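# Clear two parts from hopper flap into tray, relatch

## Task

Take the nylon roller and the filter cartridge, which fell through the grating and now rest on the hopper's yellow bottom flap behind its clear window, and place both in the tray. At the end the flap must be up and held by its turn latch. Letting either part drop more than a few centimetres counts as failure.

## Robot and tools

ROBOT AND FRAME. Two arms, left_arm and right_arm, each with a two-pad parallel gripper. Everything is reported in the scene frame: origin at table-top height halfway between the nominal bases, +x out over the table, +z up, +y toward left_arm (arm names do not match image left/right). Calibrated bases: left_arm at (+0.016, +0.502, +0.021) m, right_arm at (+0.036, -0.451, +0.021) m. On each gripper the fingers extend along its +z axis and close along its x axis; end_effector_position is the point between the pads, and fingertips sit 17.5 mm past it. A block of varying shape juts up to 12 cm toward the gripper's -y side and rotates with it. Reported hand poses may be off by a few cm.

ROW FORMAT (shared by execute_actions and move). One row is 18 numbers, each in [-1, 1], always for both arms: left dx, dy, dz, rx, ry, rz, position, force_limit, speed, then the same nine for the right arm. The first six of each arm are an offset, not a pose: measured from that arm's Hand target as it stood when the action or move began, along that Hand target's own axes. Scale: 1.0 equals 0.6 m for dx/dy/dz and 180 degrees for the rotation vector rx/ry/rz. Six zeros means no new request for that arm. The gripper numbers are absolute settings: position +1 is fully open (50 mm), about -0.65 brings the pads together, -1 closes until an object blocks. force_limit per pad: -1 about 20 N, 0 about 102 N, +1 about 185 N (actual grip up to ~15 N more). speed of the pad gap: -1 20 mm/s, 0 85 mm/s, +1 150 mm/s. Both start at +1. Always resend an arm's current gripper numbers if it should keep them; 0 is itself a command. A new force_limit or speed only applies after a position change of at least 0.01.

execute_actions(actions, cameras). actions is a list of actions; each action is a list of up to 15 rows, one per 1/30 s step, the last row held to step 15. Every row in an action counts from the same start pose, not from the row before; a later action starts from the new Hand target, so a repeated offset moves further. Images come back only when actions is empty or cameras names them.

move(target, speed, blend, stop_force, zero, blocking, cameras). target is one row or a list of up to 15 rows; all rows are offsets from the same starting Hand targets. Paths are straight, end together, and stop after 10 s at most. speed: m/s, 0.002 to 3.6, default 0.25 (turns up to twice that in rad/s); one value or one per target. blend: corner rounding in m, 0 means stop at each target. stop_force: 3 to 120 N, one value for both arms; an arm's path ends when it feels that much push against its travel, then backs off slightly and holds. Do not rely on it for turning grippers or light loose objects; leave it out when lifting away from something you press on. zero (only with stop_force): true re-zeros before the move, false keeps the previous zero so pushes accumulate. blocking=false returns after ~0.5 s while the move runs (not allowed with stop_force). Moves do not avoid obstacles or the other arm; faster means more lag, overshoot and harder contact. Do not route a path close to an arm's own base; go around. Result adds a 'move:' line: done (within 3 mm and 2 degrees), off_target, moving, held, fault, plus limits=paced (pose clipped) or limits=held (steps withheld).

wait(seconds 0 to 3600): lets time pass; a running move continues. stop(): brakes a running move. zoom_image(camera, region [x0, y0, x1, y1] pixels, at most 504 by 504) enlarges part of the newest image from cam_high, cam_low, cam_left_wrist or cam_right_wrist (each 672x504). zero_wrist_force(arm): makes current wrist reading the new zero. finished_scene(scene): ends the current scene; irreversible.

READING RESULTS. Per arm: end_effector_position (m), end_effector_quat_wxyz, velocities (left out when joints are only noise), Hand target (last commanded pose after clipping; next offsets count from it), Tool commands, Joint positions/torques. The gripper may rest short of Hand target; a further execute_actions call re-requests it, or send the gap as an offset. object_status: 0 moving, 1 blocked while opening, 2 blocked while closing (a grip), 3 reached position or pads met (usually nothing held). Opening in mm is about (250 - position_measured) x 0.202. Wrist force and torque are in the gripper's own axes, force from the surface into the arm; a third line gives the peak since the last shown. Commanded orientation is clipped to within 32 degrees of the measured one per step.

WHAT TO AVOID. Any arm stop costs: torque faults at joint load limits (wrist joints only 25.4 N m, usable push about 11.5 to 14.5), a force fault near 150 N total, or joints lagging their plan; each stops the arm for 10 s. Arms are stiff, so commanding even slightly past a firm contact can fault. Keep arms apart; fingers closing on the other arm's fingers, or any moderate collision between the arms, can end the scene. Motors heat when holding loads, stretched out, or pushing unreachable poses; MOTOR HOT appears at 70 C and at 85 C the arm brakes for 30 to 60 s or more. Never drop or release parts while moving, never let anything leave the table, avoid slams and hard pushes, and verify a grip reads object_status 2 before lifting.

Each tool is called after ">>>" as a command line: name --argument value for each argument, lists and objects as JSON in quotes; but a table of rows of numbers goes row by row, as --pt "numbers of a row", without its own name.

## Session

>>> execute_actions --actions '[]'

>>> zoom_image --camera "cam_high" --region '[240, 120, 540, 345]'

Scene clock: 0.00 s.
left_arm: end_effector_position=(+0.8351, +0.6883, +0.1288) position_measured=3 object_status=3 end_effector_quat_wxyz=(+0.321, +0.920, -0.172, +0.145) | right_arm: end_effector_position=(+0.7540, -0.3851, +0.1838) position_measured=3 object_status=3 end_effector_quat_wxyz=(-0.020, +0.852, -0.522, +0.024)
Joint positions: left_arm=[0.289 -0.556 0.766 -1.757 -2.29 2.219] | right_arm=[3.395 -2.108 -1.325 -1.218 1.562 2.95]
Joint velocities: within noise
Joint torques (N m): no reading
Wrist force (N): no reading
Wrist torque (N m): no reading
Wrist force, peak (N): no reading
Hand target: left_arm +0.8351, +0.6883, +0.1288; +0.321, +0.920, -0.172, +0.145 | right_arm +0.7540, -0.3851, +0.1838; -0.020, +0.852, -0.522, +0.024
Tool commands: left_gripper/position=+1.0 left_gripper/force_limit=+1.0 left_gripper/speed=+1.0 right_gripper/position=+1.0 right_gripper/force_limit=+1.0 right_gripper/speed=+1.0
camera_calibration:
cam_left_wrist: T_world_to_cam=[[0.90437, -0.21789, 0.36692, -0.6427], [-0.42673, -0.45522, 0.78146, 0.57902], [-0.00324, -0.86331, -0.50467, 0.78882]] pos_world=[0.83088, 0.80454, 0.18144]
cam_right_wrist: T_world_to_cam=[[0.45899, -0.88839, 0.00974, -0.67819], [-0.85007, -0.43596, 0.2955, 0.43374], [-0.25827, -0.14391, -0.95529, 0.44742]] pos_world=[0.79555, -0.34902, 0.30585]

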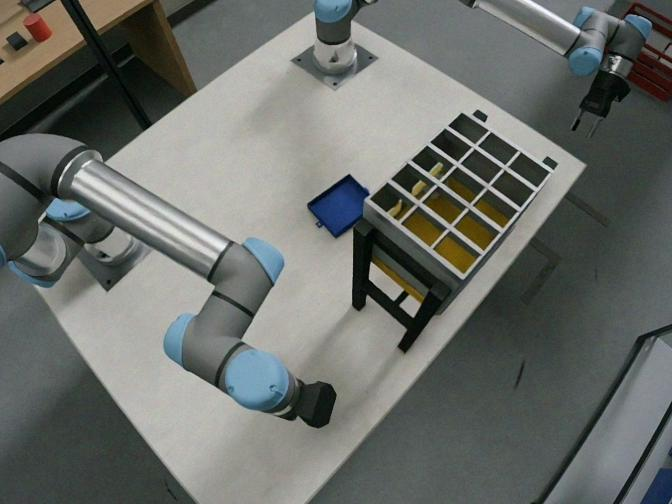

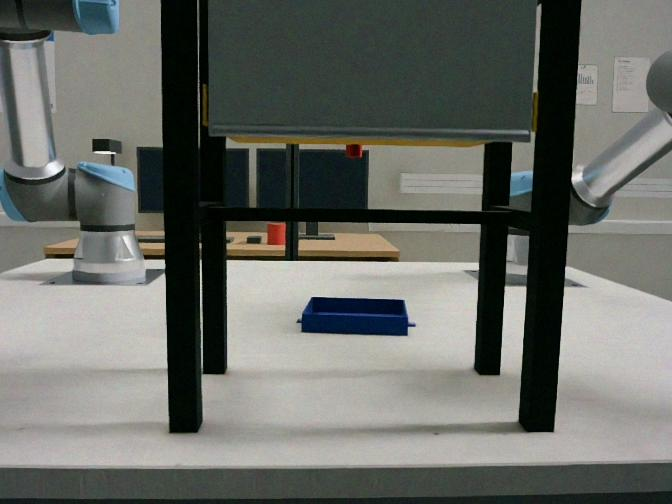

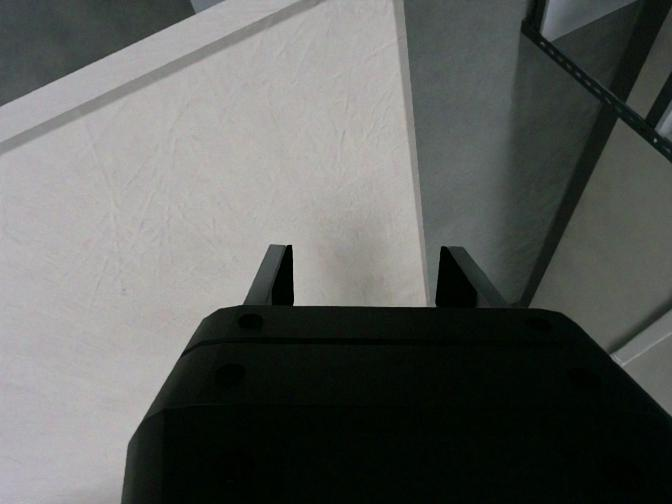

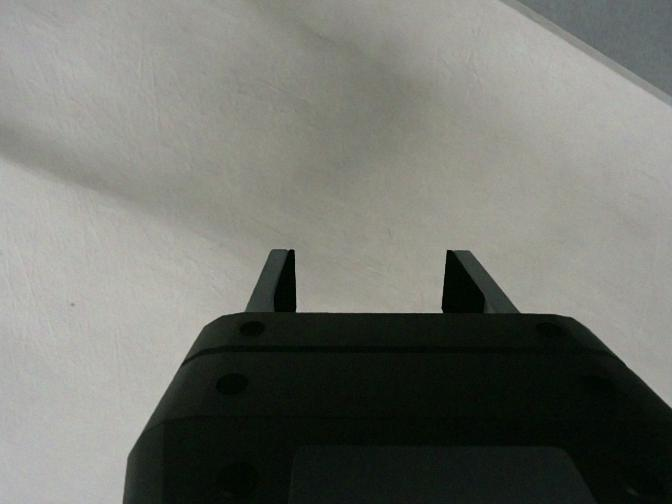

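Scaled by 1.680 from the camera's image (finer frame: 960x720).

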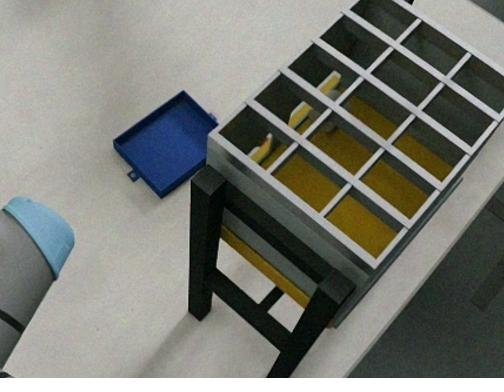

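>>> move --pt "-0.12 0.407 0.08 0 0 0 -1 -0.5 0.5 -0.227 0.442 -0.164 0 0 0 0.82 -0.85 0.5" --pt "-0.241 0.8145 0.159 0.0725 0.33 0.178 -1 -0.5 0.5 -0.768 0.164 -0.202 0.47 0.115 0.118 0.82 -0.85 0.5" --speed 0.35 --blend 0.05 --cameras '["all"]'

>>> zoom_image --camera "cam_right_wrist" --region '[80, 20, 584, 330]'

Scene clock: 8.67 s.
left_arm: end_effector_position=(+0.5196, +0.3006, +0.2664) position_measured=251 object_status=3 end_effector_quat_wxyz=(+0.212, +0.677, -0.212, +0.672) | right_arm: end_effector_position=(+0.4492, -0.0204, +0.2898) position_measured=30 object_status=3 end_effector_quat_wxyz=(+0.488, -0.499, +0.513, -0.500) end_effector_velocity=(+0.000, -0.001, +0.001) end_effector_angular_velocity=(+0.003, -0.001, -0.001)
Joint positions: left_arm=[-0.626 -1.069 2.488 -4.552 -1.533 1.568] | right_arm=[4.636 -2.004 -2.194 0.232 0.033 3.966]
Joint velocities: left_arm=[within noise] | right_arm=[0 0.001 0 0.006 -0.001 -0.003]
Joint torques (N m): left_arm=[7.15 -44.81 -16.76 -3.75 1.08 -2.13] | right_arm=[-7.29 43.06 7.6 3.84 -3.75 -2.5]
Wrist force (N): left_arm=[-0.8 1.7 -0.1] | right_arm=[0.6 1.5 0.1]
Wrist torque (N m): left_arm=[0.42 0.20 -0.20] | right_arm=[0.71 0.09 0.16]
Wrist force, peak (N): left_arm=[0.9 -3.4 -0.7] | right_arm=[1.5 -3.5 1.1]
Hand target: left_arm +0.5196, +0.3006, +0.2664; +0.212, +0.677, -0.212, +0.672 | right_arm +0.4498, -0.0205, +0.2898; +0.500, -0.500, +0.500, -0.500
Off the commanded pose: left_arm 0.000 m, 0 deg | right_arm 0.001 m, 2 deg.
move: done
cam_left_wrist: T_world_to_cam=[[0.01977, 0.00478, 0.99979, -0.26812], [-0.83089, -0.55611, 0.01909, 0.60381], [0.55609, -0.8311, -0.00702, 0.0896]] pos_world=[0.45717, 0.41153, 0.25717]
cam_right_wrist: T_world_to_cam=[[-0.0157, -0.99987, 0.00374, -0.00278], [-0.37371, 0.0024, -0.92754, 0.45173], [0.92741, -0.01596, -0.3737, -0.17622]] pos_world=[0.3322, -0.00668, 0.35316]

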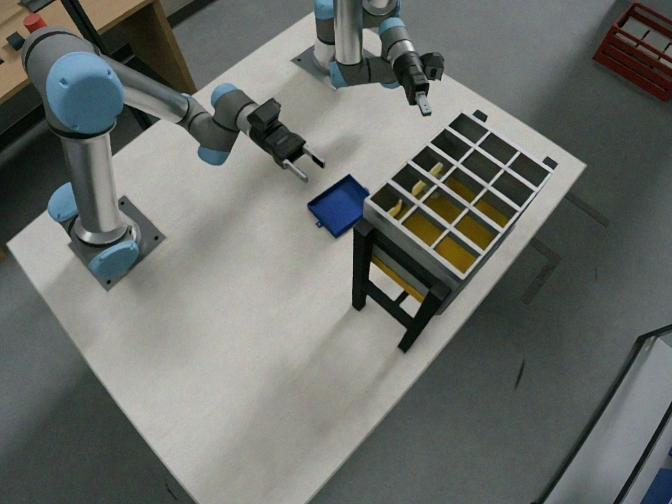

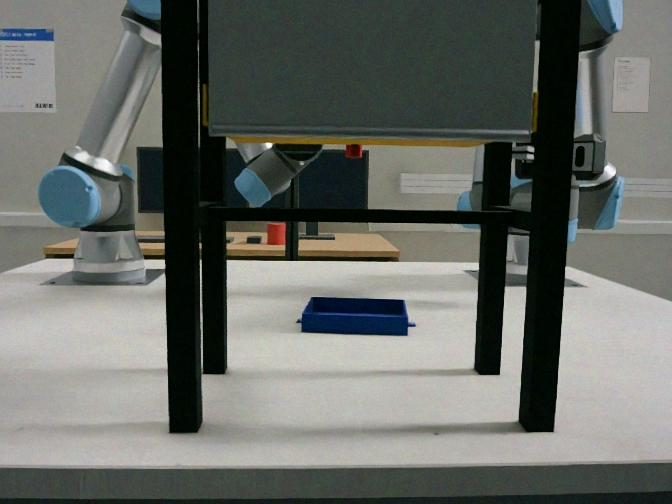

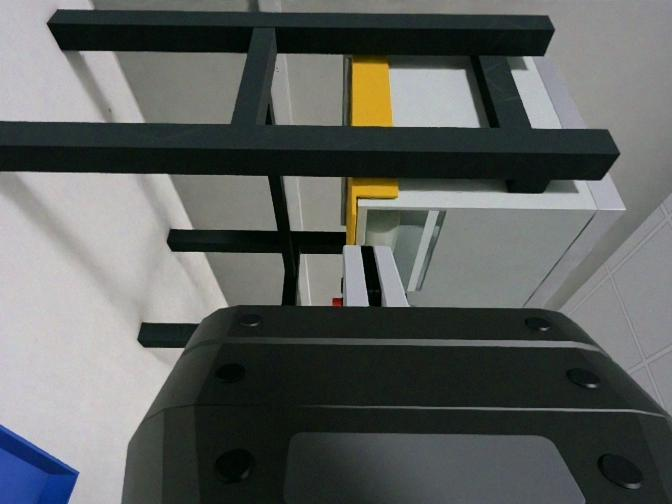

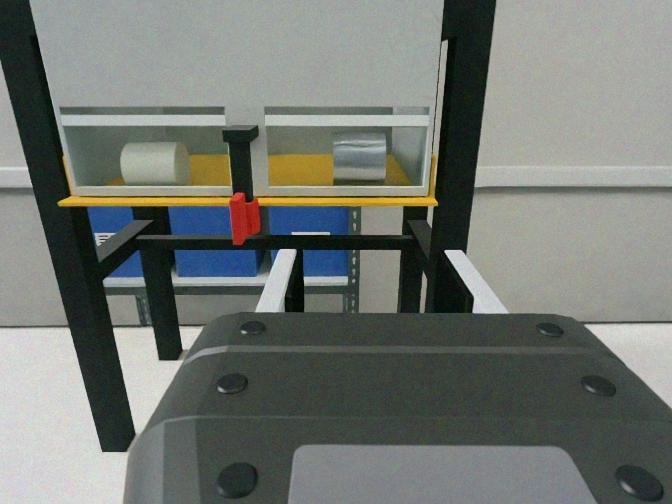

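Scaled by 1.000.

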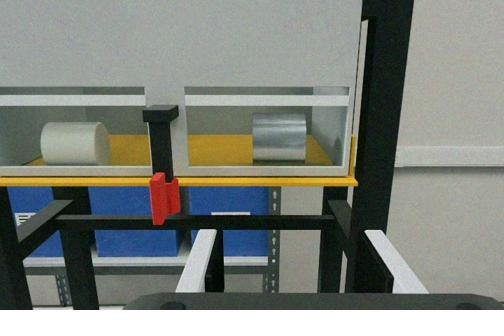

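>>> move --target '[0,0,0,0,0,0,-1,-0.5,0.5,0.217,0.033,0.033,0,0,0,0.82,-0.85,0.5]' --cameras '["cam_right_wrist"]'

>>> zoom_image --camera "cam_right_wrist" --region '[0, 60, 330, 260]'

Scene clock: 11.77 s.
left_arm: end_effector_position=(+0.5196, +0.3006, +0.2664) position_measured=251 object_status=3 end_effector_quat_wxyz=(+0.212, +0.677, -0.212, +0.672) | right_arm: end_effector_position=(+0.4698, -0.1506, +0.2699) position_measured=30 object_status=3 end_effector_quat_wxyz=(+0.500, -0.500, +0.500, -0.500)
Joint positions: left_arm=[-0.626 -1.069 2.488 -4.552 -1.533 1.568] | right_arm=[4.55 -2.109 -2.338 1.302 0.136 3.144]
Joint torques (N m): left_arm=[9.4 -44.18 -19.72 -2.15 -0.37 -2.21] | right_arm=[-5.82 39.01 1.01 -1.38 0.27 1.97]
Wrist force (N): left_arm=[-0.8 1.8 -0.3] | right_arm=[0.7 1.3 0.2]
Wrist torque (N m): left_arm=[0.44 0.21 -0.20] | right_arm=[0.68 0.09 0.17]
Wrist force, peak (N): left_arm=[-0.9 1.8 -0.2] | right_arm=[3.9 1.7 0.6]
Hand target: left_arm +0.5196, +0.3006, +0.2664; +0.212, +0.677, -0.212, +0.672 | right_arm +0.4698, -0.1507, +0.2700; +0.500, -0.500, +0.500, -0.500
Off the commanded pose: left_arm 0.000 m, 0 deg | right_arm 0.000 m, 0 deg.
move: done
cam_right_wrist: T_world_to_cam=[[0.01174, -0.99992, 0.00426, -0.14553], [-0.3515, -0.00811, -0.93615, 0.43152], [0.93611, 0.00949, -0.35157, -0.21096]] pos_world=[0.35087, -0.14001, 0.33042]

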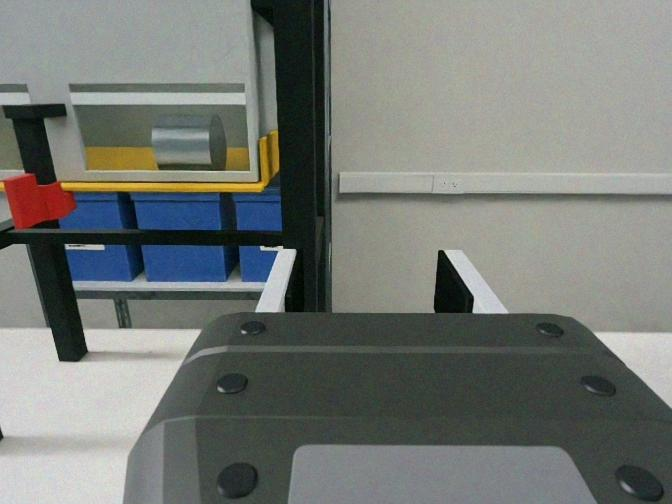

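Scaled by 1.527 from the camera's image (finer frame: 960x720).

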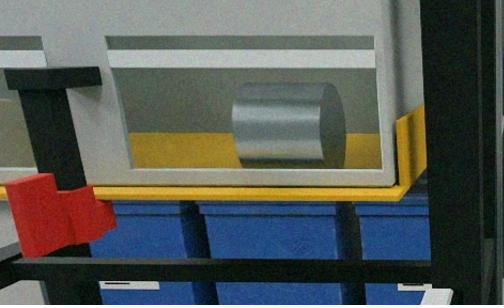

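>>> execute_actions --actions '[]' --cameras '["cam_low"]'

>>> zoom_image --camera "cam_low" --region '[150, 330, 560, 450]'

>>> zoom_image --camera "cam_low" --region '[200, 120, 460, 240]'

Scene clock: 13.97 s.
left_arm: end_effector_position=(+0.5196, +0.3006, +0.2664) position_measured=251 object_status=3 end_effector_quat_wxyz=(+0.212, +0.677, -0.212, +0.672) | right_arm: end_effector_position=(+0.4698, -0.1507, +0.2700) position_measured=30 object_status=3 end_effector_quat_wxyz=(+0.500, -0.500, +0.500, -0.500)
Joint positions: left_arm=[-0.626 -1.069 2.488 -4.552 -1.533 1.568] | right_arm=[4.55 -2.109 -2.338 1.303 0.136 3.144]
Joint velocities: within noise
Joint torques (N m): left_arm=[7.83 -43.24 -21.06 -1.61 -0.84 -2.29] | right_arm=[-2.11 42.66 0.89 1.64 -1.9 -1.58]
Wrist force (N): left_arm=[-0.9 1.5 0.0] | right_arm=[0.8 1.5 0.3]
Wrist torque (N m): left_arm=[0.39 0.21 -0.20] | right_arm=[0.70 0.07 0.16]
Wrist force, peak (N): left_arm=[-0.5 1.9 0.2] | right_arm=[1.0 1.7 0.0]
Hand target: left_arm +0.5196, +0.3006, +0.2664; +0.212, +0.677, -0.212, +0.672 | right_arm +0.4698, -0.1507, +0.2700; +0.500, -0.500, +0.500, -0.500
Tool commands: left_gripper/position=-1.0 left_gripper/force_limit=-0.5 left_gripper/speed=+0.5 right_gripper/position=+0.82 right_gripper/force_limit=-0.85 right_gripper/speed=+0.5
Off the commanded pose: left_arm 0.000 m, 0 deg | right_arm 0.000 m, 0 deg.
Images, in order (width x height): cam_low 672x504.

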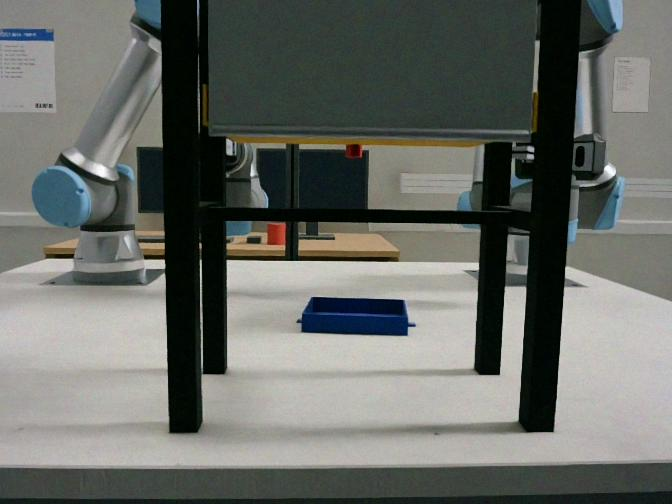

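Scaled by 1.229 from the camera's image (finer frame: 960x720).

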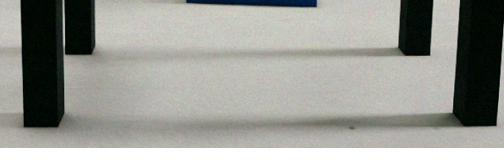

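Scaled by 1.938 from the camera's image (finer frame: 960x720).

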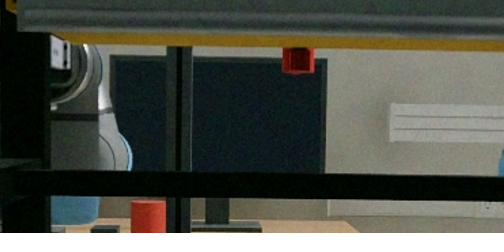

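>>> move --target '[0,0,0,0,0,0,-1,-0.5,0.5,-0.31,0.0,-0.033,0,0,0,0.82,-0.85,0.5]' --cameras '["cam_right_wrist"]'

>>> zoom_image --camera "cam_right_wrist" --region '[60, 150, 260, 270]'

>>> zoom_image --camera "cam_right_wrist" --region '[320, 150, 520, 270]'

Scene clock: 17.37 s.
left_arm: end_effector_position=(+0.5196, +0.3006, +0.2664) position_measured=251 object_status=3 end_effector_quat_wxyz=(+0.212, +0.677, -0.212, +0.672) | right_arm: end_effector_position=(+0.4497, +0.0353, +0.2700) position_measured=30 object_status=3 end_effector_quat_wxyz=(+0.500, -0.500, +0.500, -0.500)
Joint positions: left_arm=[-0.626 -1.069 2.488 -4.552 -1.533 1.568] | right_arm=[4.64 -2.297 -1.849 1.004 0.046 3.143]
Joint torques (N m): left_arm=[6.3 -43.09 -19.67 -1.45 -1.07 -2.25] | right_arm=[0.39 57.48 8.6 1.48 1.93 -2.06]
Wrist force (N): left_arm=[-0.7 1.5 -0.2] | right_arm=[0.9 1.1 0.2]
Wrist torque (N m): left_arm=[0.39 0.20 -0.20] | right_arm=[0.66 0.05 0.15]
Wrist force, peak (N): left_arm=[-0.7 2.1 0.1] | right_arm=[4.3 1.6 0.4]
Hand target: left_arm +0.5196, +0.3006, +0.2664; +0.212, +0.677, -0.212, +0.672 | right_arm +0.4497, +0.0353, +0.2700; +0.500, -0.500, +0.500, -0.500
Off the commanded pose: left_arm 0.000 m, 0 deg | right_arm 0.000 m, 0 deg.
move: done
cam_right_wrist: T_world_to_cam=[[0.0117, -0.99992, 0.00417, 0.04063], [-0.35129, -0.00801, -0.93623, 0.42605], [0.93619, 0.00949, -0.35136, -0.19406]] pos_world=[0.33087, 0.04589, 0.33052]

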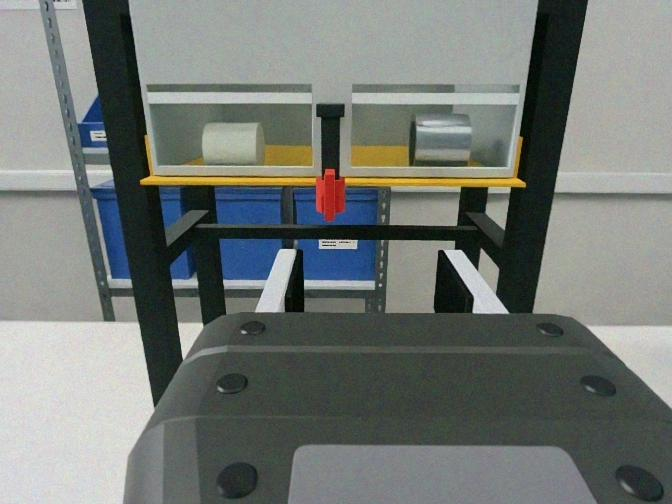

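Scaled by 2.520 from the camera's image (finer frame: 960x720).

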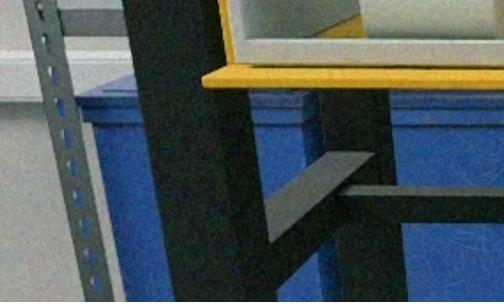

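Scaled by 2.520 from the camera's image (finer frame: 960x720).

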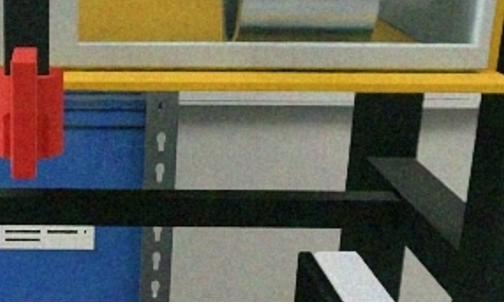

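>>> move --target '[0,0.221,0.1767,0,0,0,-1,-0.5,0.5,0.22,0.006,0.157,-0.1523,-0.1523,0.483,-0.2,-1,0.5]' --cameras '["cam_right_wrist","cam_left_wrist"]'

Scene clock: 26.30 s.
left_arm: end_effector_position=(+0.5306, +0.1310, +0.2658) position_measured=251 object_status=3 end_effector_quat_wxyz=(+0.212, +0.677, -0.212, +0.672) | right_arm: end_effector_position=(+0.5441, -0.0965, +0.2663) position_measured=182 object_status=3 end_effector_quat_wxyz=(+0.674, -0.213, +0.674, +0.213)
Joint positions: left_arm=[-0.976 -1 2.258 -4.391 -1.183 1.565] | right_arm=[4.099 -2.133 -2.298 1.289 1.198 4.713]
Joint torques (N m): left_arm=[9.2 -50.62 2.55 -3.65 -1.11 -2.41] | right_arm=[-6.02 43.88 3.2 3.49 1.58 1.66]
Wrist force (N): left_arm=[-0.6 1.6 0.0] | right_arm=[0.0 2.2 1.5]
Wrist torque (N m): left_arm=[0.40 0.16 -0.02] | right_arm=[0.29 -0.26 0.07]
Wrist force, peak (N): left_arm=[-0.7 2.2 0.5] | right_arm=[0.1 2.2 1.6]
Hand target: left_arm +0.5306, +0.1312, +0.2659; +0.212, +0.677, -0.212, +0.672 | right_arm +0.5441, -0.0966, +0.2664; +0.674, -0.213, +0.674, +0.213
Off the commanded pose: left_arm 0.000 m, 0 deg | right_arm 0.000 m, 0 deg.
move: done
cam_left_wrist: T_world_to_cam=[[0.01971, 0.00486, 0.99979, -0.26702], [-0.83089, -0.55611, 0.01908, 0.5187], [0.55609, -0.8311, -0.00692, -0.05742]] pos_world=[0.46817, 0.24203, 0.25667]
cam_right_wrist: T_world_to_cam=[[0.01087, 0.00225, -0.99994, 0.27232], [-0.82539, 0.56451, -0.00771, 0.52062], [0.56446, 0.82542, 0.00799, -0.09714]] pos_world=[0.48159, -0.21433, 0.27709]
Images, in order (width x height): cam_left_wrist 672x504, cam_right_wrist 672x504.

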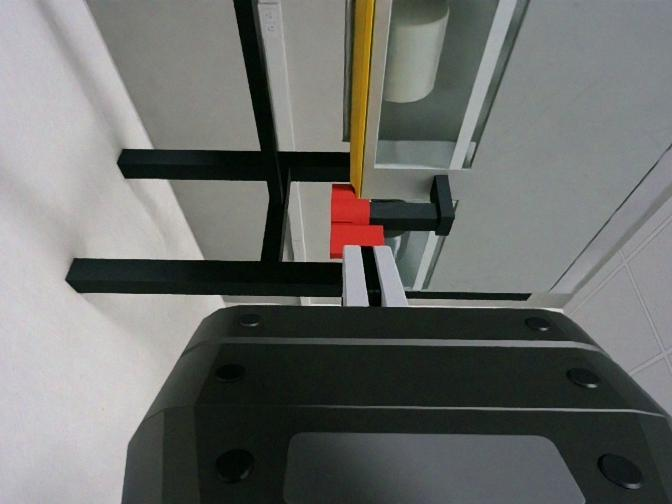

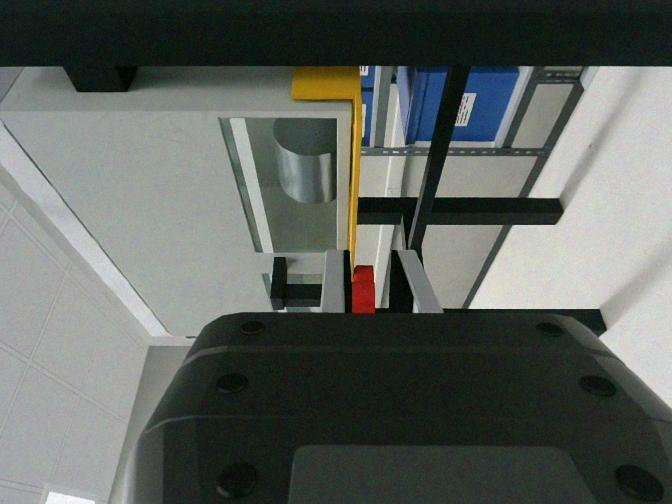

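>>> move --target '[0,0,0.1333,0,0,0,-1,-0.5,0.5,0,0,0.1667,0,0,0,-0.2,-1,0.5]' --speed 0.06 --stop_force 12 --cameras '["cam_right_wrist","cam_left_wrist"]'

Scene clock: 30.07 s.
left_arm: end_effector_position=(+0.5962, +0.0854, +0.2653) position_measured=251 object_status=3 end_effector_quat_wxyz=(+0.212, +0.677, -0.212, +0.672) | right_arm: end_effector_position=(+0.6259, -0.0391, +0.2664) position_measured=182 object_status=3 end_effector_quat_wxyz=(+0.674, -0.213, +0.674, +0.213)
Joint positions: left_arm=[-0.906 -0.91 2.021 -4.245 -1.253 1.566] | right_arm=[4.015 -2.242 -2.002 1.103 1.282 4.713]
Joint torques (N m): left_arm=[-11.63 -58.08 0.19 -1.18 1.46 2.59] | right_arm=[7.96 55.19 21 0.7 -2.17 -0.12]
Wrist force (N): left_arm=[-0.4 1.5 -0.1] | right_arm=[0.3 2.1 1.3]
Wrist torque (N m): left_arm=[0.40 0.16 -0.07] | right_arm=[0.27 -0.31 0.01]
Wrist force, peak (N): left_arm=[-0.9 1.8 -0.1] | right_arm=[0.3 2.2 2.3]
Hand target: left_arm +0.5962, +0.0854, +0.2653; +0.212, +0.677, -0.212, +0.672 | right_arm +0.6259, -0.0391, +0.2664; +0.674, -0.213, +0.674, +0.213
Off the commanded pose: left_arm 0.000 m, 0 deg | right_arm 0.000 m, 0 deg.
move: done
cam_left_wrist: T_world_to_cam=[[0.01957, 0.00489, 0.9998, -0.26742], [-0.83085, -0.55617, 0.01898, 0.54782], [0.55615, -0.83105, -0.00682, -0.13195]] pos_world=[0.53377, 0.19633, 0.25607]
cam_right_wrist: T_world_to_cam=[[0.01079, 0.00267, -0.99994, 0.27141], [-0.82547, 0.5644, -0.00741, 0.55568], [0.56435, 0.8255, 0.00829, -0.1907]] pos_world=[0.56339, -0.15693, 0.27709]
Images, in order (width x height): cam_left_wrist 672x504, cam_right_wrist 672x504.

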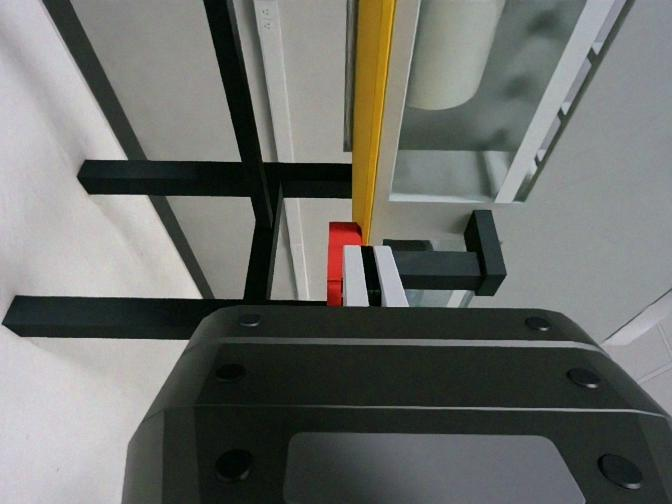

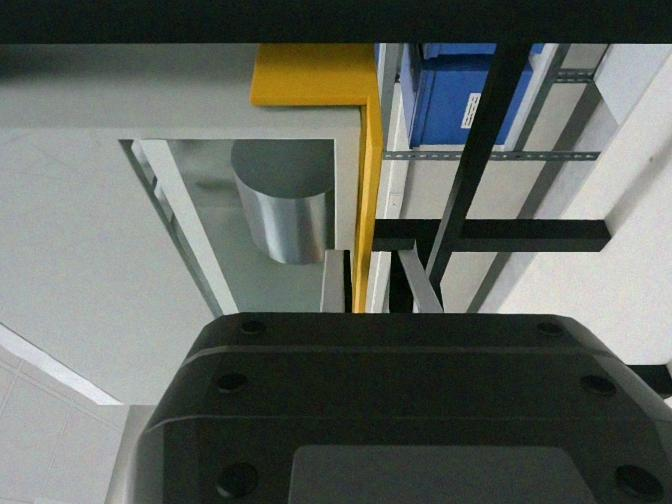

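>>> move --target '[0,0,0,0,0,0,-1,-0.5,0.5,-0.0025,0,0,0,0,0,-0.2,-1,-0.8]'

>>> move --target '[0,0,0,0,0,0,-1,-0.5,0.5,0,0,0,0,0,0,-1,-1,-1]' --cameras '["cam_right_wrist"]'

Scene clock: 31.30 s.
left_arm: end_effector_position=(+0.5962, +0.0854, +0.2653) position_measured=251 object_status=3 end_effector_quat_wxyz=(+0.212, +0.677, -0.212, +0.672) | right_arm: end_effector_position=(+0.6259, -0.0391, +0.2679) position_measured=182 object_status=3 end_effector_quat_wxyz=(+0.674, -0.213, +0.674, +0.213)
Joint positions: left_arm=[-0.906 -0.91 2.021 -4.245 -1.253 1.566] | right_arm=[4.015 -2.238 -2.003 1.099 1.282 4.713]
Joint torques (N m): left_arm=[-12.09 -57.97 -0.87 -1.05 1.19 2.1] | right_arm=[7.17 34.41 7.53 4.08 -1.93 -1.04]
Wrist force (N): left_arm=[-0.4 1.4 0.2] | right_arm=[-0.1 2.1 1.6]
Wrist torque (N m): left_arm=[0.39 0.17 -0.07] | right_arm=[0.28 -0.26 0.01]
Wrist force, peak (N): left_arm=[-0.6 1.7 0.1] | right_arm=[0.2 2.4 1.6]
Hand target: left_arm +0.5962, +0.0854, +0.2653; +0.212, +0.677, -0.212, +0.672 | right_arm +0.6259, -0.0391, +0.2679; +0.674, -0.213, +0.674, +0.213
Off the commanded pose: left_arm 0.000 m, 0 deg | right_arm 0.000 m, 0 deg.
move: done

Scene clock: 32.07 s.
left_arm: end_effector_position=(+0.5962, +0.0854, +0.2653) position_measured=251 object_status=3 end_effector_quat_wxyz=(+0.212, +0.677, -0.212, +0.672) | right_arm: end_effector_position=(+0.6259, -0.0391, +0.2679) position_measured=238 object_status=0 end_effector_quat_wxyz=(+0.674, -0.213, +0.674, +0.213)
Joint positions: left_arm=[-0.906 -0.91 2.021 -4.245 -1.253 1.566] | right_arm=[4.015 -2.238 -2.003 1.099 1.282 4.713]
Joint torques (N m): left_arm=[-11.96 -58 -0.43 -0.91 1.07 1.65] | right_arm=[5.72 34.54 6.71 3.04 -1.86 -1.43]
Wrist force (N): left_arm=[-0.6 1.4 0.1] | right_arm=[-1.6 2.5 2.4]
Wrist torque (N m): left_arm=[0.37 0.19 -0.08] | right_arm=[0.29 -0.31 0.00]
Wrist force, peak (N): left_arm=[-0.7 1.7 0.2] | right_arm=[-1.6 2.5 2.4]
Hand target: left_arm +0.5962, +0.0854, +0.2653; +0.212, +0.677, -0.212, +0.672 | right_arm +0.6259, -0.0391, +0.2679; +0.674, -0.213, +0.674, +0.213
Off the commanded pose: left_arm 0.000 m, 0 deg | right_arm 0.000 m, 0 deg.
move: done
cam_right_wrist: T_world_to_cam=[[0.01079, 0.00267, -0.99994, 0.27291], [-0.82547, 0.5644, -0.00741, 0.55569], [0.56435, 0.8255, 0.00829, -0.19071]] pos_world=[0.56339, -0.15693, 0.27859]

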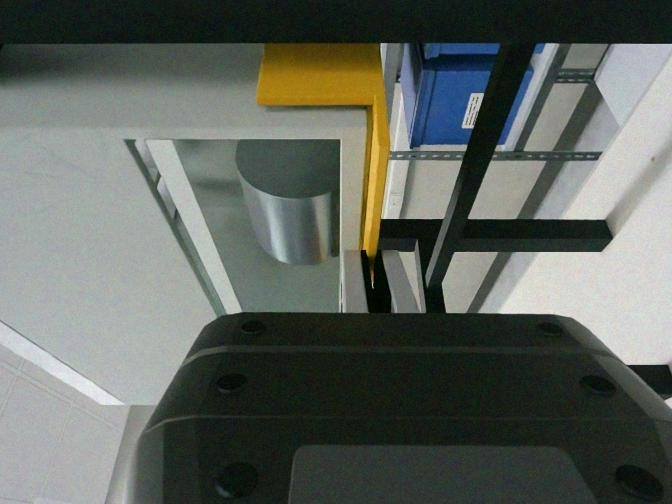

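>>> move --target '[0,0.041,0.0285,0,0,0,-1,-0.5,0.5,0,0,0,0,0,0,-1,-1,-1]' --speed 0.04 --stop_force 25 --cameras '["cam_left_wrist"]'

Scene clock: 35.10 s.
left_arm: end_effector_position=(+0.5961, +0.0554, +0.2652) position_measured=251 object_status=3 end_effector_quat_wxyz=(+0.212, +0.677, -0.212, +0.672) | right_arm: end_effector_position=(+0.6259, -0.0391, +0.2679) position_measured=238 object_status=2 end_effector_quat_wxyz=(+0.674, -0.213, +0.674, +0.213)
Joint positions: left_arm=[-0.946 -0.887 1.966 -4.212 -1.214 1.566] | right_arm=[4.015 -2.238 -2.003 1.099 1.282 4.713]
Joint torques (N m): left_arm=[7 -59.27 -1.63 -3.71 -1.29 -2.13] | right_arm=[3.75 35.11 7.95 0.66 -1.41 -1.6]
Wrist force (N): left_arm=[-0.8 1.6 0.4] | right_arm=[-0.4 2.2 2.6]
Wrist torque (N m): left_arm=[0.40 0.19 -0.05] | right_arm=[0.28 -0.29 0.01]
Wrist force, peak (N): left_arm=[-0.5 -1.6 -3.3] | right_arm=[-1.8 3.1 2.9]
Hand target: left_arm +0.5961, +0.0554, +0.2652; +0.212, +0.677, -0.212, +0.672 | right_arm +0.6259, -0.0391, +0.2679; +0.674, -0.213, +0.674, +0.213
Off the commanded pose: left_arm 0.000 m, 0 deg | right_arm 0.000 m, 0 deg.
move: done
cam_left_wrist: T_world_to_cam=[[0.01965, 0.00495, 0.99979, -0.26723], [-0.83085, -0.55617, 0.01908, 0.53102], [0.55615, -0.83105, -0.00682, -0.15683]] pos_world=[0.53368, 0.16633, 0.25597]

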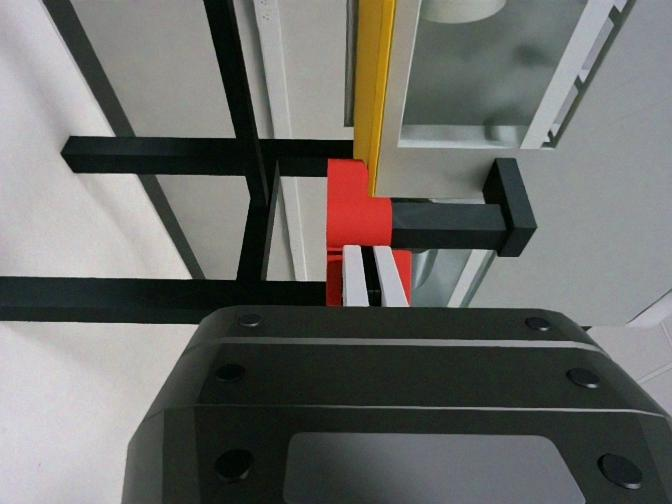

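>>> move --pt "0 0.0205 0.01425 0 0 0 -1 -0.5 0.5 0 0 0 0 0 0 -1 -1 -1" --pt "0 0.0205 0.034 0 0 0 -1 -0.5 0.5 0 0 0 0 0 0 -1 -1 -1" --speed 0.04 --stop_force 20 --cameras '["cam_left_wrist"]'

Scene clock: 38.13 s.
left_arm: end_effector_position=(+0.6058, +0.0336, +0.2651) position_measured=251 object_status=3 end_effector_quat_wxyz=(+0.212, +0.677, -0.212, +0.672) | right_arm: end_effector_position=(+0.6259, -0.0391, +0.2678) position_measured=238 object_status=2 end_effector_quat_wxyz=(+0.674, -0.213, +0.674, +0.213)
Joint positions: left_arm=[-0.955 -0.859 1.9 -4.173 -1.205 1.566] | right_arm=[4.015 -2.238 -2.003 1.099 1.282 4.713]
Joint torques (N m): left_arm=[-12.22 -61.13 -2.23 -2.81 1.23 1.86] | right_arm=[1.85 56.87 20.89 5.73 -0.77 -1.65]
Wrist force (N): left_arm=[-0.6 1.8 -0.3] | right_arm=[5.2 2.0 1.0]
Wrist torque (N m): left_arm=[0.44 0.20 -0.04] | right_arm=[0.33 -0.19 0.07]
Wrist force, peak (N): left_arm=[-1.5 2.8 -2.2] | right_arm=[7.0 1.3 0.9]
Hand target: left_arm +0.6058, +0.0336, +0.2651; +0.212, +0.677, -0.212, +0.672 | right_arm +0.6259, -0.0391, +0.2679; +0.674, -0.213, +0.674, +0.213
Off the commanded pose: left_arm 0.000 m, 0 deg | right_arm 0.000 m, 0 deg.
move: done
cam_left_wrist: T_world_to_cam=[[0.01965, 0.00495, 0.99979, -0.26721], [-0.83085, -0.55617, 0.01908, 0.52702], [0.55615, -0.83105, -0.00682, -0.18026]] pos_world=[0.54338, 0.14463, 0.25587]

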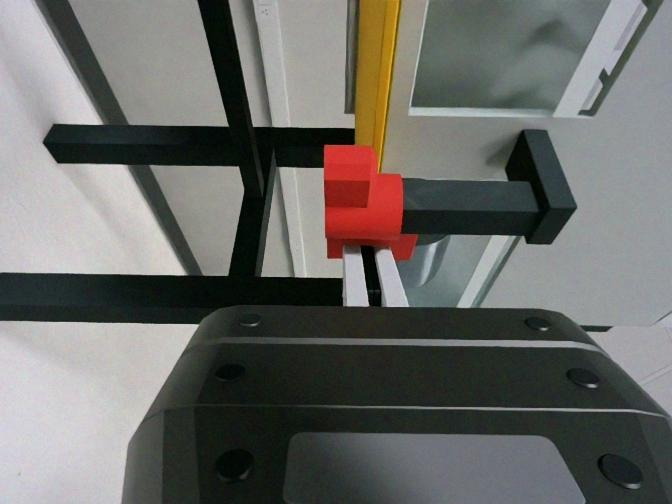

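>>> move --pt "0 0 -0.1333 0 0 0 -1 -0.5 0.5 0 0 0 0 0 0 -1 -1 -1" --pt "-0.042 -0.0615 -0.187 0.1911 -0.1148 0.4973 0.85 -0.85 0.5 0 0 0 0 0 0 -1 -1 -1" --speed 0.2

>>> move --pt "0 0 0 0 0 0 0.85 -0.85 0.5 0.025 -0.0005 0.001 0 -0.0203 -0.0141 -1 -1 -1" --pt "0 0 0 0 0 0 0.85 -0.85 0.5 0.0508 -0.0023 0.0033 0 -0.0405 -0.0282 -1 -1 -1" --speed 0.04 --blend 0.005 --cameras '["cam_left_wrist","cam_right_wrist","cam_high"]'

Scene clock: 47.30 s.
left_arm: end_effector_position=(+0.5347, +0.1282, +0.2407) position_measured=25 object_status=3 end_effector_quat_wxyz=(+0.537, -0.461, +0.462, -0.535) | right_arm: end_effector_position=(+0.6259, -0.0391, +0.2679) position_measured=238 object_status=2 end_effector_quat_wxyz=(+0.674, -0.213, +0.674, +0.213)
Joint positions: left_arm=[-1.233 -0.733 1.87 -4.73 -0.348 3.572] | right_arm=[4.015 -2.238 -2.003 1.099 1.282 4.713]
Joint torques (N m): left_arm=[6.94 -59.47 3.44 -0.83 -2.51 2.75] | right_arm=[-6.45 59.39 21.11 5.31 1.03 -1.65]
Wrist force (N): left_arm=[0.0 3.0 1.1] | right_arm=[6.7 1.4 1.0]
Wrist torque (N m): left_arm=[0.73 0.06 0.13] | right_arm=[0.29 -0.17 0.06]
Wrist force, peak (N): left_arm=[-0.4 3.6 1.2] | right_arm=[7.0 1.4 1.3]
Hand target: left_arm +0.5347, +0.1282, +0.2407; +0.537, -0.461, +0.462, -0.535 | right_arm +0.6259, -0.0391, +0.2679; +0.674, -0.213, +0.674, +0.213
Off the commanded pose: left_arm 0.000 m, 0 deg | right_arm 0.000 m, 0 deg.
move: done

Scene clock: 49.53 s.
left_arm: end_effector_position=(+0.5347, +0.1282, +0.2407) position_measured=25 object_status=3 end_effector_quat_wxyz=(+0.537, -0.461, +0.462, -0.535) | right_arm: end_effector_position=(+0.6284, -0.0391, +0.2373) position_measured=238 object_status=2 end_effector_quat_wxyz=(+0.724, -0.229, +0.620, +0.196)
Joint positions: left_arm=[-1.233 -0.733 1.87 -4.73 -0.348 3.572] | right_arm=[4.006 -2.402 -1.933 1.325 1.298 4.588]
Joint torques (N m): left_arm=[7.5 -60.05 3.18 -0.35 -2.29 2.55] | right_arm=[2.59 63.04 10.35 1.22 0.12 1.73]
Wrist force (N): left_arm=[-0.5 3.2 1.1] | right_arm=[6.3 0.8 -3.4]
Wrist torque (N m): left_arm=[0.77 0.13 0.11] | right_arm=[0.40 -0.17 0.05]
Wrist force, peak (N): left_arm=[-0.4 3.4 1.4] | right_arm=[6.6 1.7 -8.4]
Hand target: left_arm +0.5347, +0.1282, +0.2407; +0.537, -0.461, +0.462, -0.535 | right_arm +0.6283, -0.0391, +0.2374; +0.724, -0.229, +0.620, +0.196
Off the commanded pose: left_arm 0.000 m, 0 deg | right_arm 0.000 m, 0 deg.
move: done
cam_left_wrist: T_world_to_cam=[[0.0047, -0.99993, 0.01048, 0.13307], [-0.22013, -0.01125, -0.97541, 0.36387], [0.97546, 0.00227, -0.22017, -0.34207]] pos_world=[0.41315, 0.13793, 0.27821]
cam_right_wrist: T_world_to_cam=[[0.16523, 0.00317, -0.98625, 0.14212], [-0.81444, 0.56441, -0.13463, 0.5808], [0.55622, 0.82549, 0.09584, -0.20755]] pos_world=[0.56499, -0.15693, 0.23825]
Images, in order (width x height): cam_high 672x504, cam_left_wrist 672x504, cam_right_wrist 672x504.

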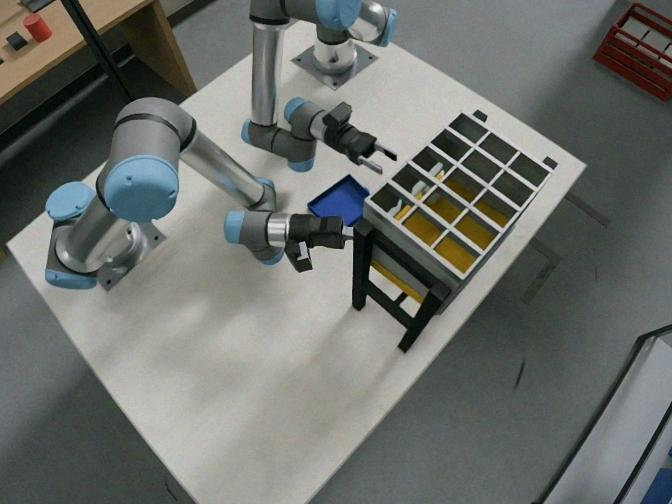

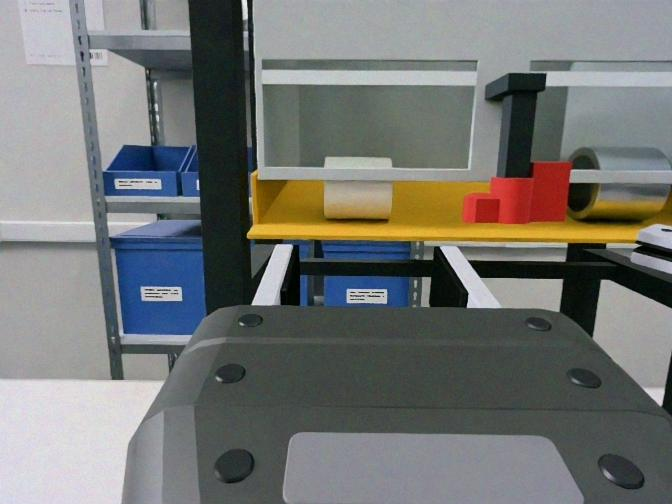

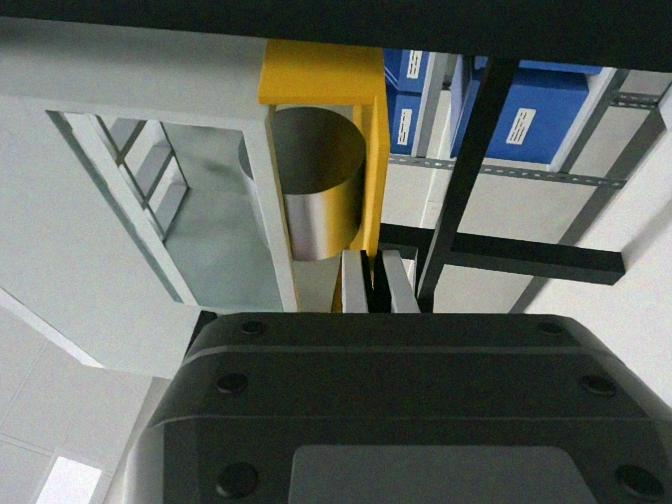

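>>> move --target '[0.0045,0.0047,0.2006,0,0,0,0.85,-0.85,0.5,0,0,0,0,0,0,-1,-1,-1]' --speed 0.07 --stop_force 12

>>> move --target '[0,0,0,0,0,0,-1,-0.85,-0.8,0,0,0,0,0,0,-1,-1,-1]' --cameras '["cam_left_wrist"]'

Scene clock: 53.60 s.
left_arm: end_effector_position=(+0.6542, +0.1256, +0.2558) position_measured=25 object_status=3 end_effector_quat_wxyz=(+0.537, -0.461, +0.462, -0.535) | right_arm: end_effector_position=(+0.6283, -0.0391, +0.2374) position_measured=238 object_status=2 end_effector_quat_wxyz=(+0.724, -0.229, +0.620, +0.196)
Joint positions: left_arm=[-1.008 -0.674 1.662 -4.414 -0.559 3.388] | right_arm=[4.007 -2.402 -1.933 1.325 1.298 4.588]
Joint torques (N m): left_arm=[-11.41 -66.18 -0.61 1.27 -1.68 2.72] | right_arm=[9.58 63.41 8.1 3.07 -0.23 1.79]
Wrist force (N): left_arm=[0.0 2.8 1.1] | right_arm=[5.6 0.8 -2.1]
Wrist torque (N m): left_arm=[0.74 0.05 0.10] | right_arm=[0.39 -0.16 0.04]
Wrist force, peak (N): left_arm=[-0.3 3.4 1.2] | right_arm=[7.2 0.7 -2.5]
Hand target: left_arm +0.6542, +0.1256, +0.2558; +0.537, -0.461, +0.462, -0.535 | right_arm +0.6283, -0.0391, +0.2374; +0.724, -0.229, +0.620, +0.196
Off the commanded pose: left_arm 0.000 m, 0 deg | right_arm 0.000 m, 0 deg.
move: done

Scene clock: 54.10 s.
left_arm: end_effector_position=(+0.6542, +0.1256, +0.2558) position_measured=54 object_status=2 end_effector_quat_wxyz=(+0.537, -0.461, +0.462, -0.535) | right_arm: end_effector_position=(+0.6283, -0.0391, +0.2374) position_measured=238 object_status=2 end_effector_quat_wxyz=(+0.724, -0.229, +0.620, +0.196)
Joint positions: left_arm=[-1.008 -0.674 1.662 -4.414 -0.559 3.388] | right_arm=[4.007 -2.402 -1.933 1.325 1.298 4.588]
Joint torques (N m): left_arm=[-12.1 -66.25 -2.19 0.5 -1.53 2.57] | right_arm=[9.32 63.17 9.05 2.83 0.08 1.81]
Wrist force (N): left_arm=[-0.2 2.4 1.0] | right_arm=[6.1 0.7 -2.1]
Wrist torque (N m): left_arm=[0.71 0.09 0.09] | right_arm=[0.39 -0.16 0.05]
Wrist force, peak (N): left_arm=[-0.3 3.4 1.0] | right_arm=[7.2 0.7 -2.4]
Hand target: left_arm +0.6542, +0.1256, +0.2558; +0.537, -0.461, +0.462, -0.535 | right_arm +0.6283, -0.0391, +0.2374; +0.724, -0.229, +0.620, +0.196
Off the commanded pose: left_arm 0.000 m, 0 deg | right_arm 0.000 m, 0 deg.
move: done
cam_left_wrist: T_world_to_cam=[[0.0047, -0.99993, 0.01048, 0.12975], [-0.22013, -0.01125, -0.97541, 0.40495], [0.97546, 0.00227, -0.22017, -0.45519]] pos_world=[0.53255, 0.13533, 0.29341]

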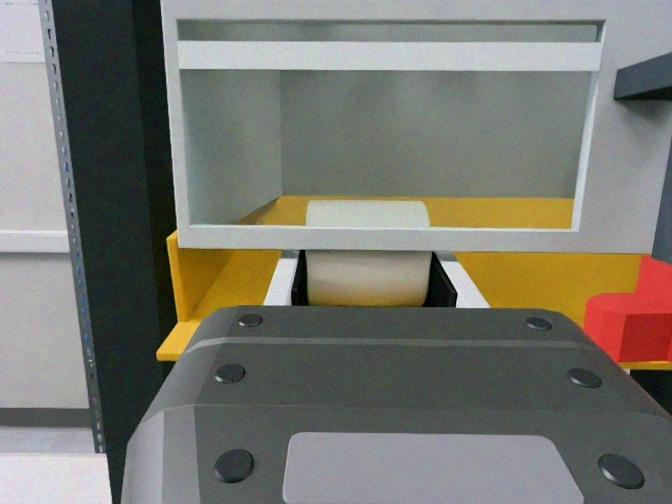

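>>> move --target '[0,0,0,0,0,0,-1,-0.85,-0.8,0.0215,0,0,0,-0.0182,-0.0127,-1,-1,-1]' --speed 0.04 --cameras '["cam_left_wrist","cam_right_wrist"]'

Scene clock: 56.60 s.
left_arm: end_effector_position=(+0.6542, +0.1256, +0.2558) position_measured=54 object_status=2 end_effector_quat_wxyz=(+0.537, -0.461, +0.462, -0.535) | right_arm: end_effector_position=(+0.6304, -0.0391, +0.2246) position_measured=238 object_status=2 end_effector_quat_wxyz=(+0.746, -0.235, +0.594, +0.188)
Joint positions: left_arm=[-1.008 -0.674 1.662 -4.414 -0.559 3.388] | right_arm=[3.998 -2.472 -1.888 1.409 1.315 4.534]
Joint torques (N m): left_arm=[-10.84 -64.63 -9.45 -1.58 -1.7 2.01] | right_arm=[10.27 62.56 4.82 2.54 0.52 1.59]
Wrist force (N): left_arm=[-0.3 3.5 0.7] | right_arm=[6.7 -4.9 11.1]
Wrist torque (N m): left_arm=[0.75 0.10 0.11] | right_arm=[0.32 -0.16 0.08]
Wrist force, peak (N): left_arm=[-0.3 3.9 1.0] | right_arm=[6.9 -5.3 12.9]
Hand target: left_arm +0.6542, +0.1256, +0.2558; +0.537, -0.461, +0.462, -0.535 | right_arm +0.6303, -0.0390, +0.2246; +0.746, -0.235, +0.594, +0.188
Off the commanded pose: left_arm 0.000 m, 0 deg | right_arm 0.000 m, 0 deg.
move: done
cam_left_wrist: T_world_to_cam=[[0.0047, -0.99993, 0.01048, 0.12975], [-0.22013, -0.01125, -0.97541, 0.40495], [0.97546, 0.00227, -0.22017, -0.45519]] pos_world=[0.53255, 0.13533, 0.29341]
cam_right_wrist: T_world_to_cam=[[0.23353, 0.00334, -0.97235, 0.08298], [-0.80304, 0.56451, -0.19093, 0.58615], [0.54826, 0.82542, 0.13451, -0.21108]] pos_world=[0.56705, -0.15693, 0.22099]

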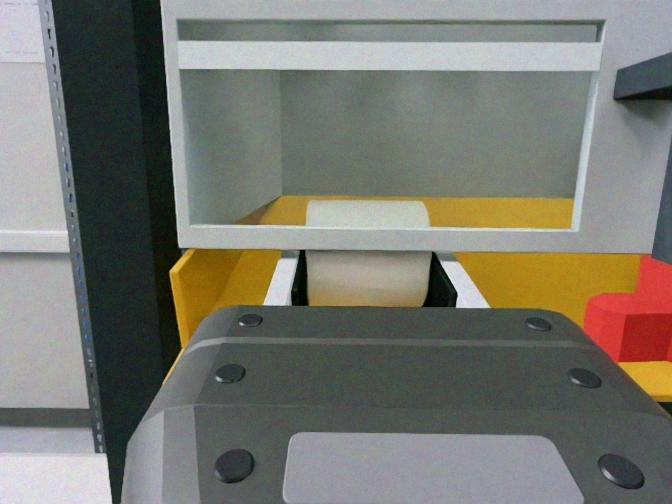

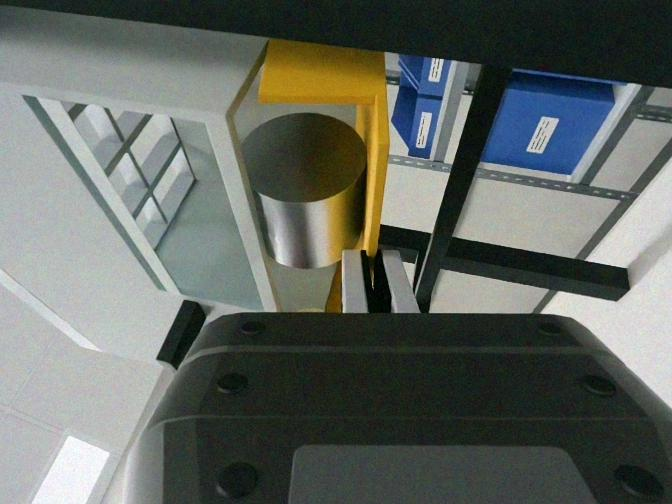

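>>> move --pt "0 0.0116 -0.012 0 0 0 -1 -0.85 -0.8 0 0 0 0 0 0 -1 -1 -1" --pt "0 0.022 -0.149 0 0 0 -1 -0.85 -0.8 0 0 0 0 0 0 -1 -1 -1" --speed 0.06

>>> move --target '[-0.024,-0.06,-0.172,-0.55,0,0,-1,-0.85,-0.8,0,0,0,0,0,0,-1,-1,-1]' --speed 0.25 --cameras '["cam_left_wrist","cam_right_wrist"]'

Scene clock: 61.03 s.
left_arm: end_effector_position=(+0.5677, +0.1255, +0.2294) position_measured=54 object_status=2 end_effector_quat_wxyz=(+0.537, -0.461, +0.462, -0.535) | right_arm: end_effector_position=(+0.6303, -0.0390, +0.2246) position_measured=238 object_status=2 end_effector_quat_wxyz=(+0.746, -0.235, +0.594, +0.188)
Joint positions: left_arm=[-1.166 -0.685 1.813 -4.652 -0.41 3.499] | right_arm=[3.998 -2.472 -1.888 1.409 1.315 4.534]
Joint torques (N m): left_arm=[2.76 -49.76 -24.32 0.38 -1.29 -2.35] | right_arm=[13.09 63.49 4.42 4.6 2.44 1.95]
Wrist force (N): left_arm=[-0.5 4.1 1.0] | right_arm=[7.6 -5.0 11.3]
Wrist torque (N m): left_arm=[0.81 0.13 0.05] | right_arm=[0.36 -0.16 0.07]
Wrist force, peak (N): left_arm=[0.0 12.6 21.7] | right_arm=[7.8 -5.1 11.4]
Hand target: left_arm +0.5677, +0.1256, +0.2294; +0.537, -0.461, +0.462, -0.535 | right_arm +0.6303, -0.0390, +0.2246; +0.746, -0.235, +0.594, +0.188
Off the commanded pose: left_arm 0.000 m, 0 deg | right_arm 0.000 m, 0 deg.
move: done

Scene clock: 64.97 s.
left_arm: end_effector_position=(+0.4604, +0.1398, +0.2496) position_measured=54 object_status=2 end_effector_quat_wxyz=(+0.001, +0.708, -0.707, -0.004) | right_arm: end_effector_position=(+0.6303, -0.0390, +0.2246) position_measured=238 object_status=2 end_effector_quat_wxyz=(+0.746, -0.235, +0.594, +0.188)
Joint positions: left_arm=[-0.895 -1.384 1.62 -1.8 -1.575 2.224] | right_arm=[3.998 -2.472 -1.888 1.409 1.315 4.534]
Joint torques (N m): left_arm=[-6.49 -47.4 -24.57 -1.87 -1.43 -1.78] | right_arm=[13.6 63.83 5.03 2.88 3.81 1.91]
Wrist force (N): left_arm=[0.3 0.9 0.7] | right_arm=[7.0 -5.2 11.4]
Wrist torque (N m): left_arm=[0.15 -0.09 0.11] | right_arm=[0.33 -0.10 0.07]
Wrist force, peak (N): left_arm=[-0.5 5.1 1.5] | right_arm=[7.7 -5.3 11.6]
Hand target: left_arm +0.4603, +0.1398, +0.2497; +0.002, +0.708, -0.707, -0.004 | right_arm +0.6303, -0.0390, +0.2246; +0.746, -0.235, +0.594, +0.188
Off the commanded pose: left_arm 0.000 m, 0 deg | right_arm 0.000 m, 0 deg.
move: done
cam_left_wrist: T_world_to_cam=[[0.0143, -0.99986, -0.00885, 0.14524], [-0.92898, -0.01656, 0.36976, 0.34772], [-0.36985, 0.00294, -0.92909, 0.52865]] pos_world=[0.51647, 0.14942, 0.36388]
cam_right_wrist: T_world_to_cam=[[0.23339, 0.00343, -0.97238, 0.0832], [-0.80308, 0.56451, -0.19076, 0.58602], [0.54826, 0.82542, 0.13451, -0.21112]] pos_world=[0.56695, -0.15683, 0.22109]

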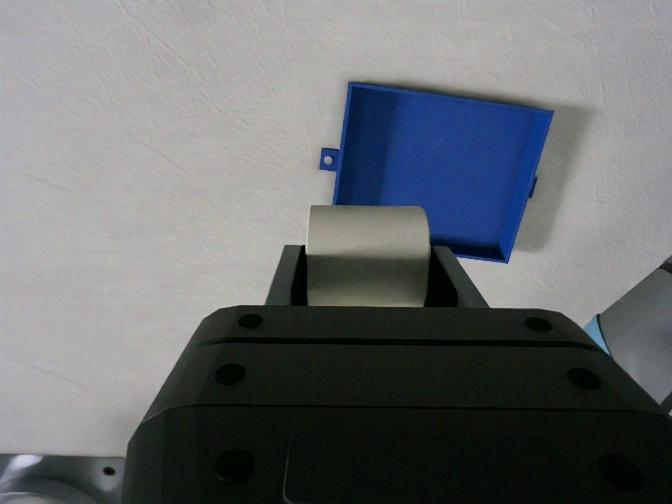

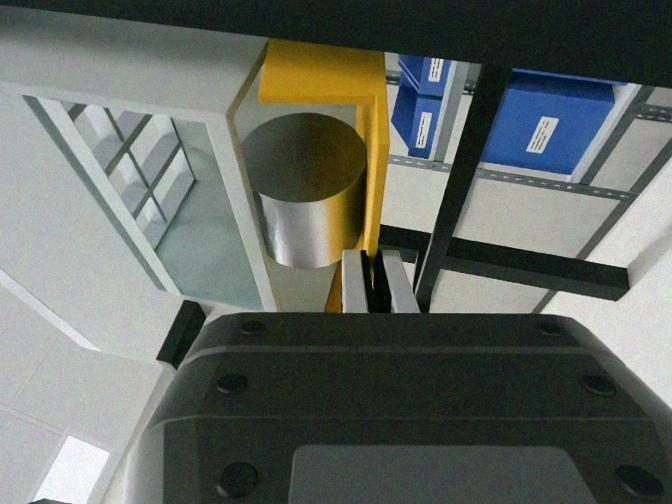

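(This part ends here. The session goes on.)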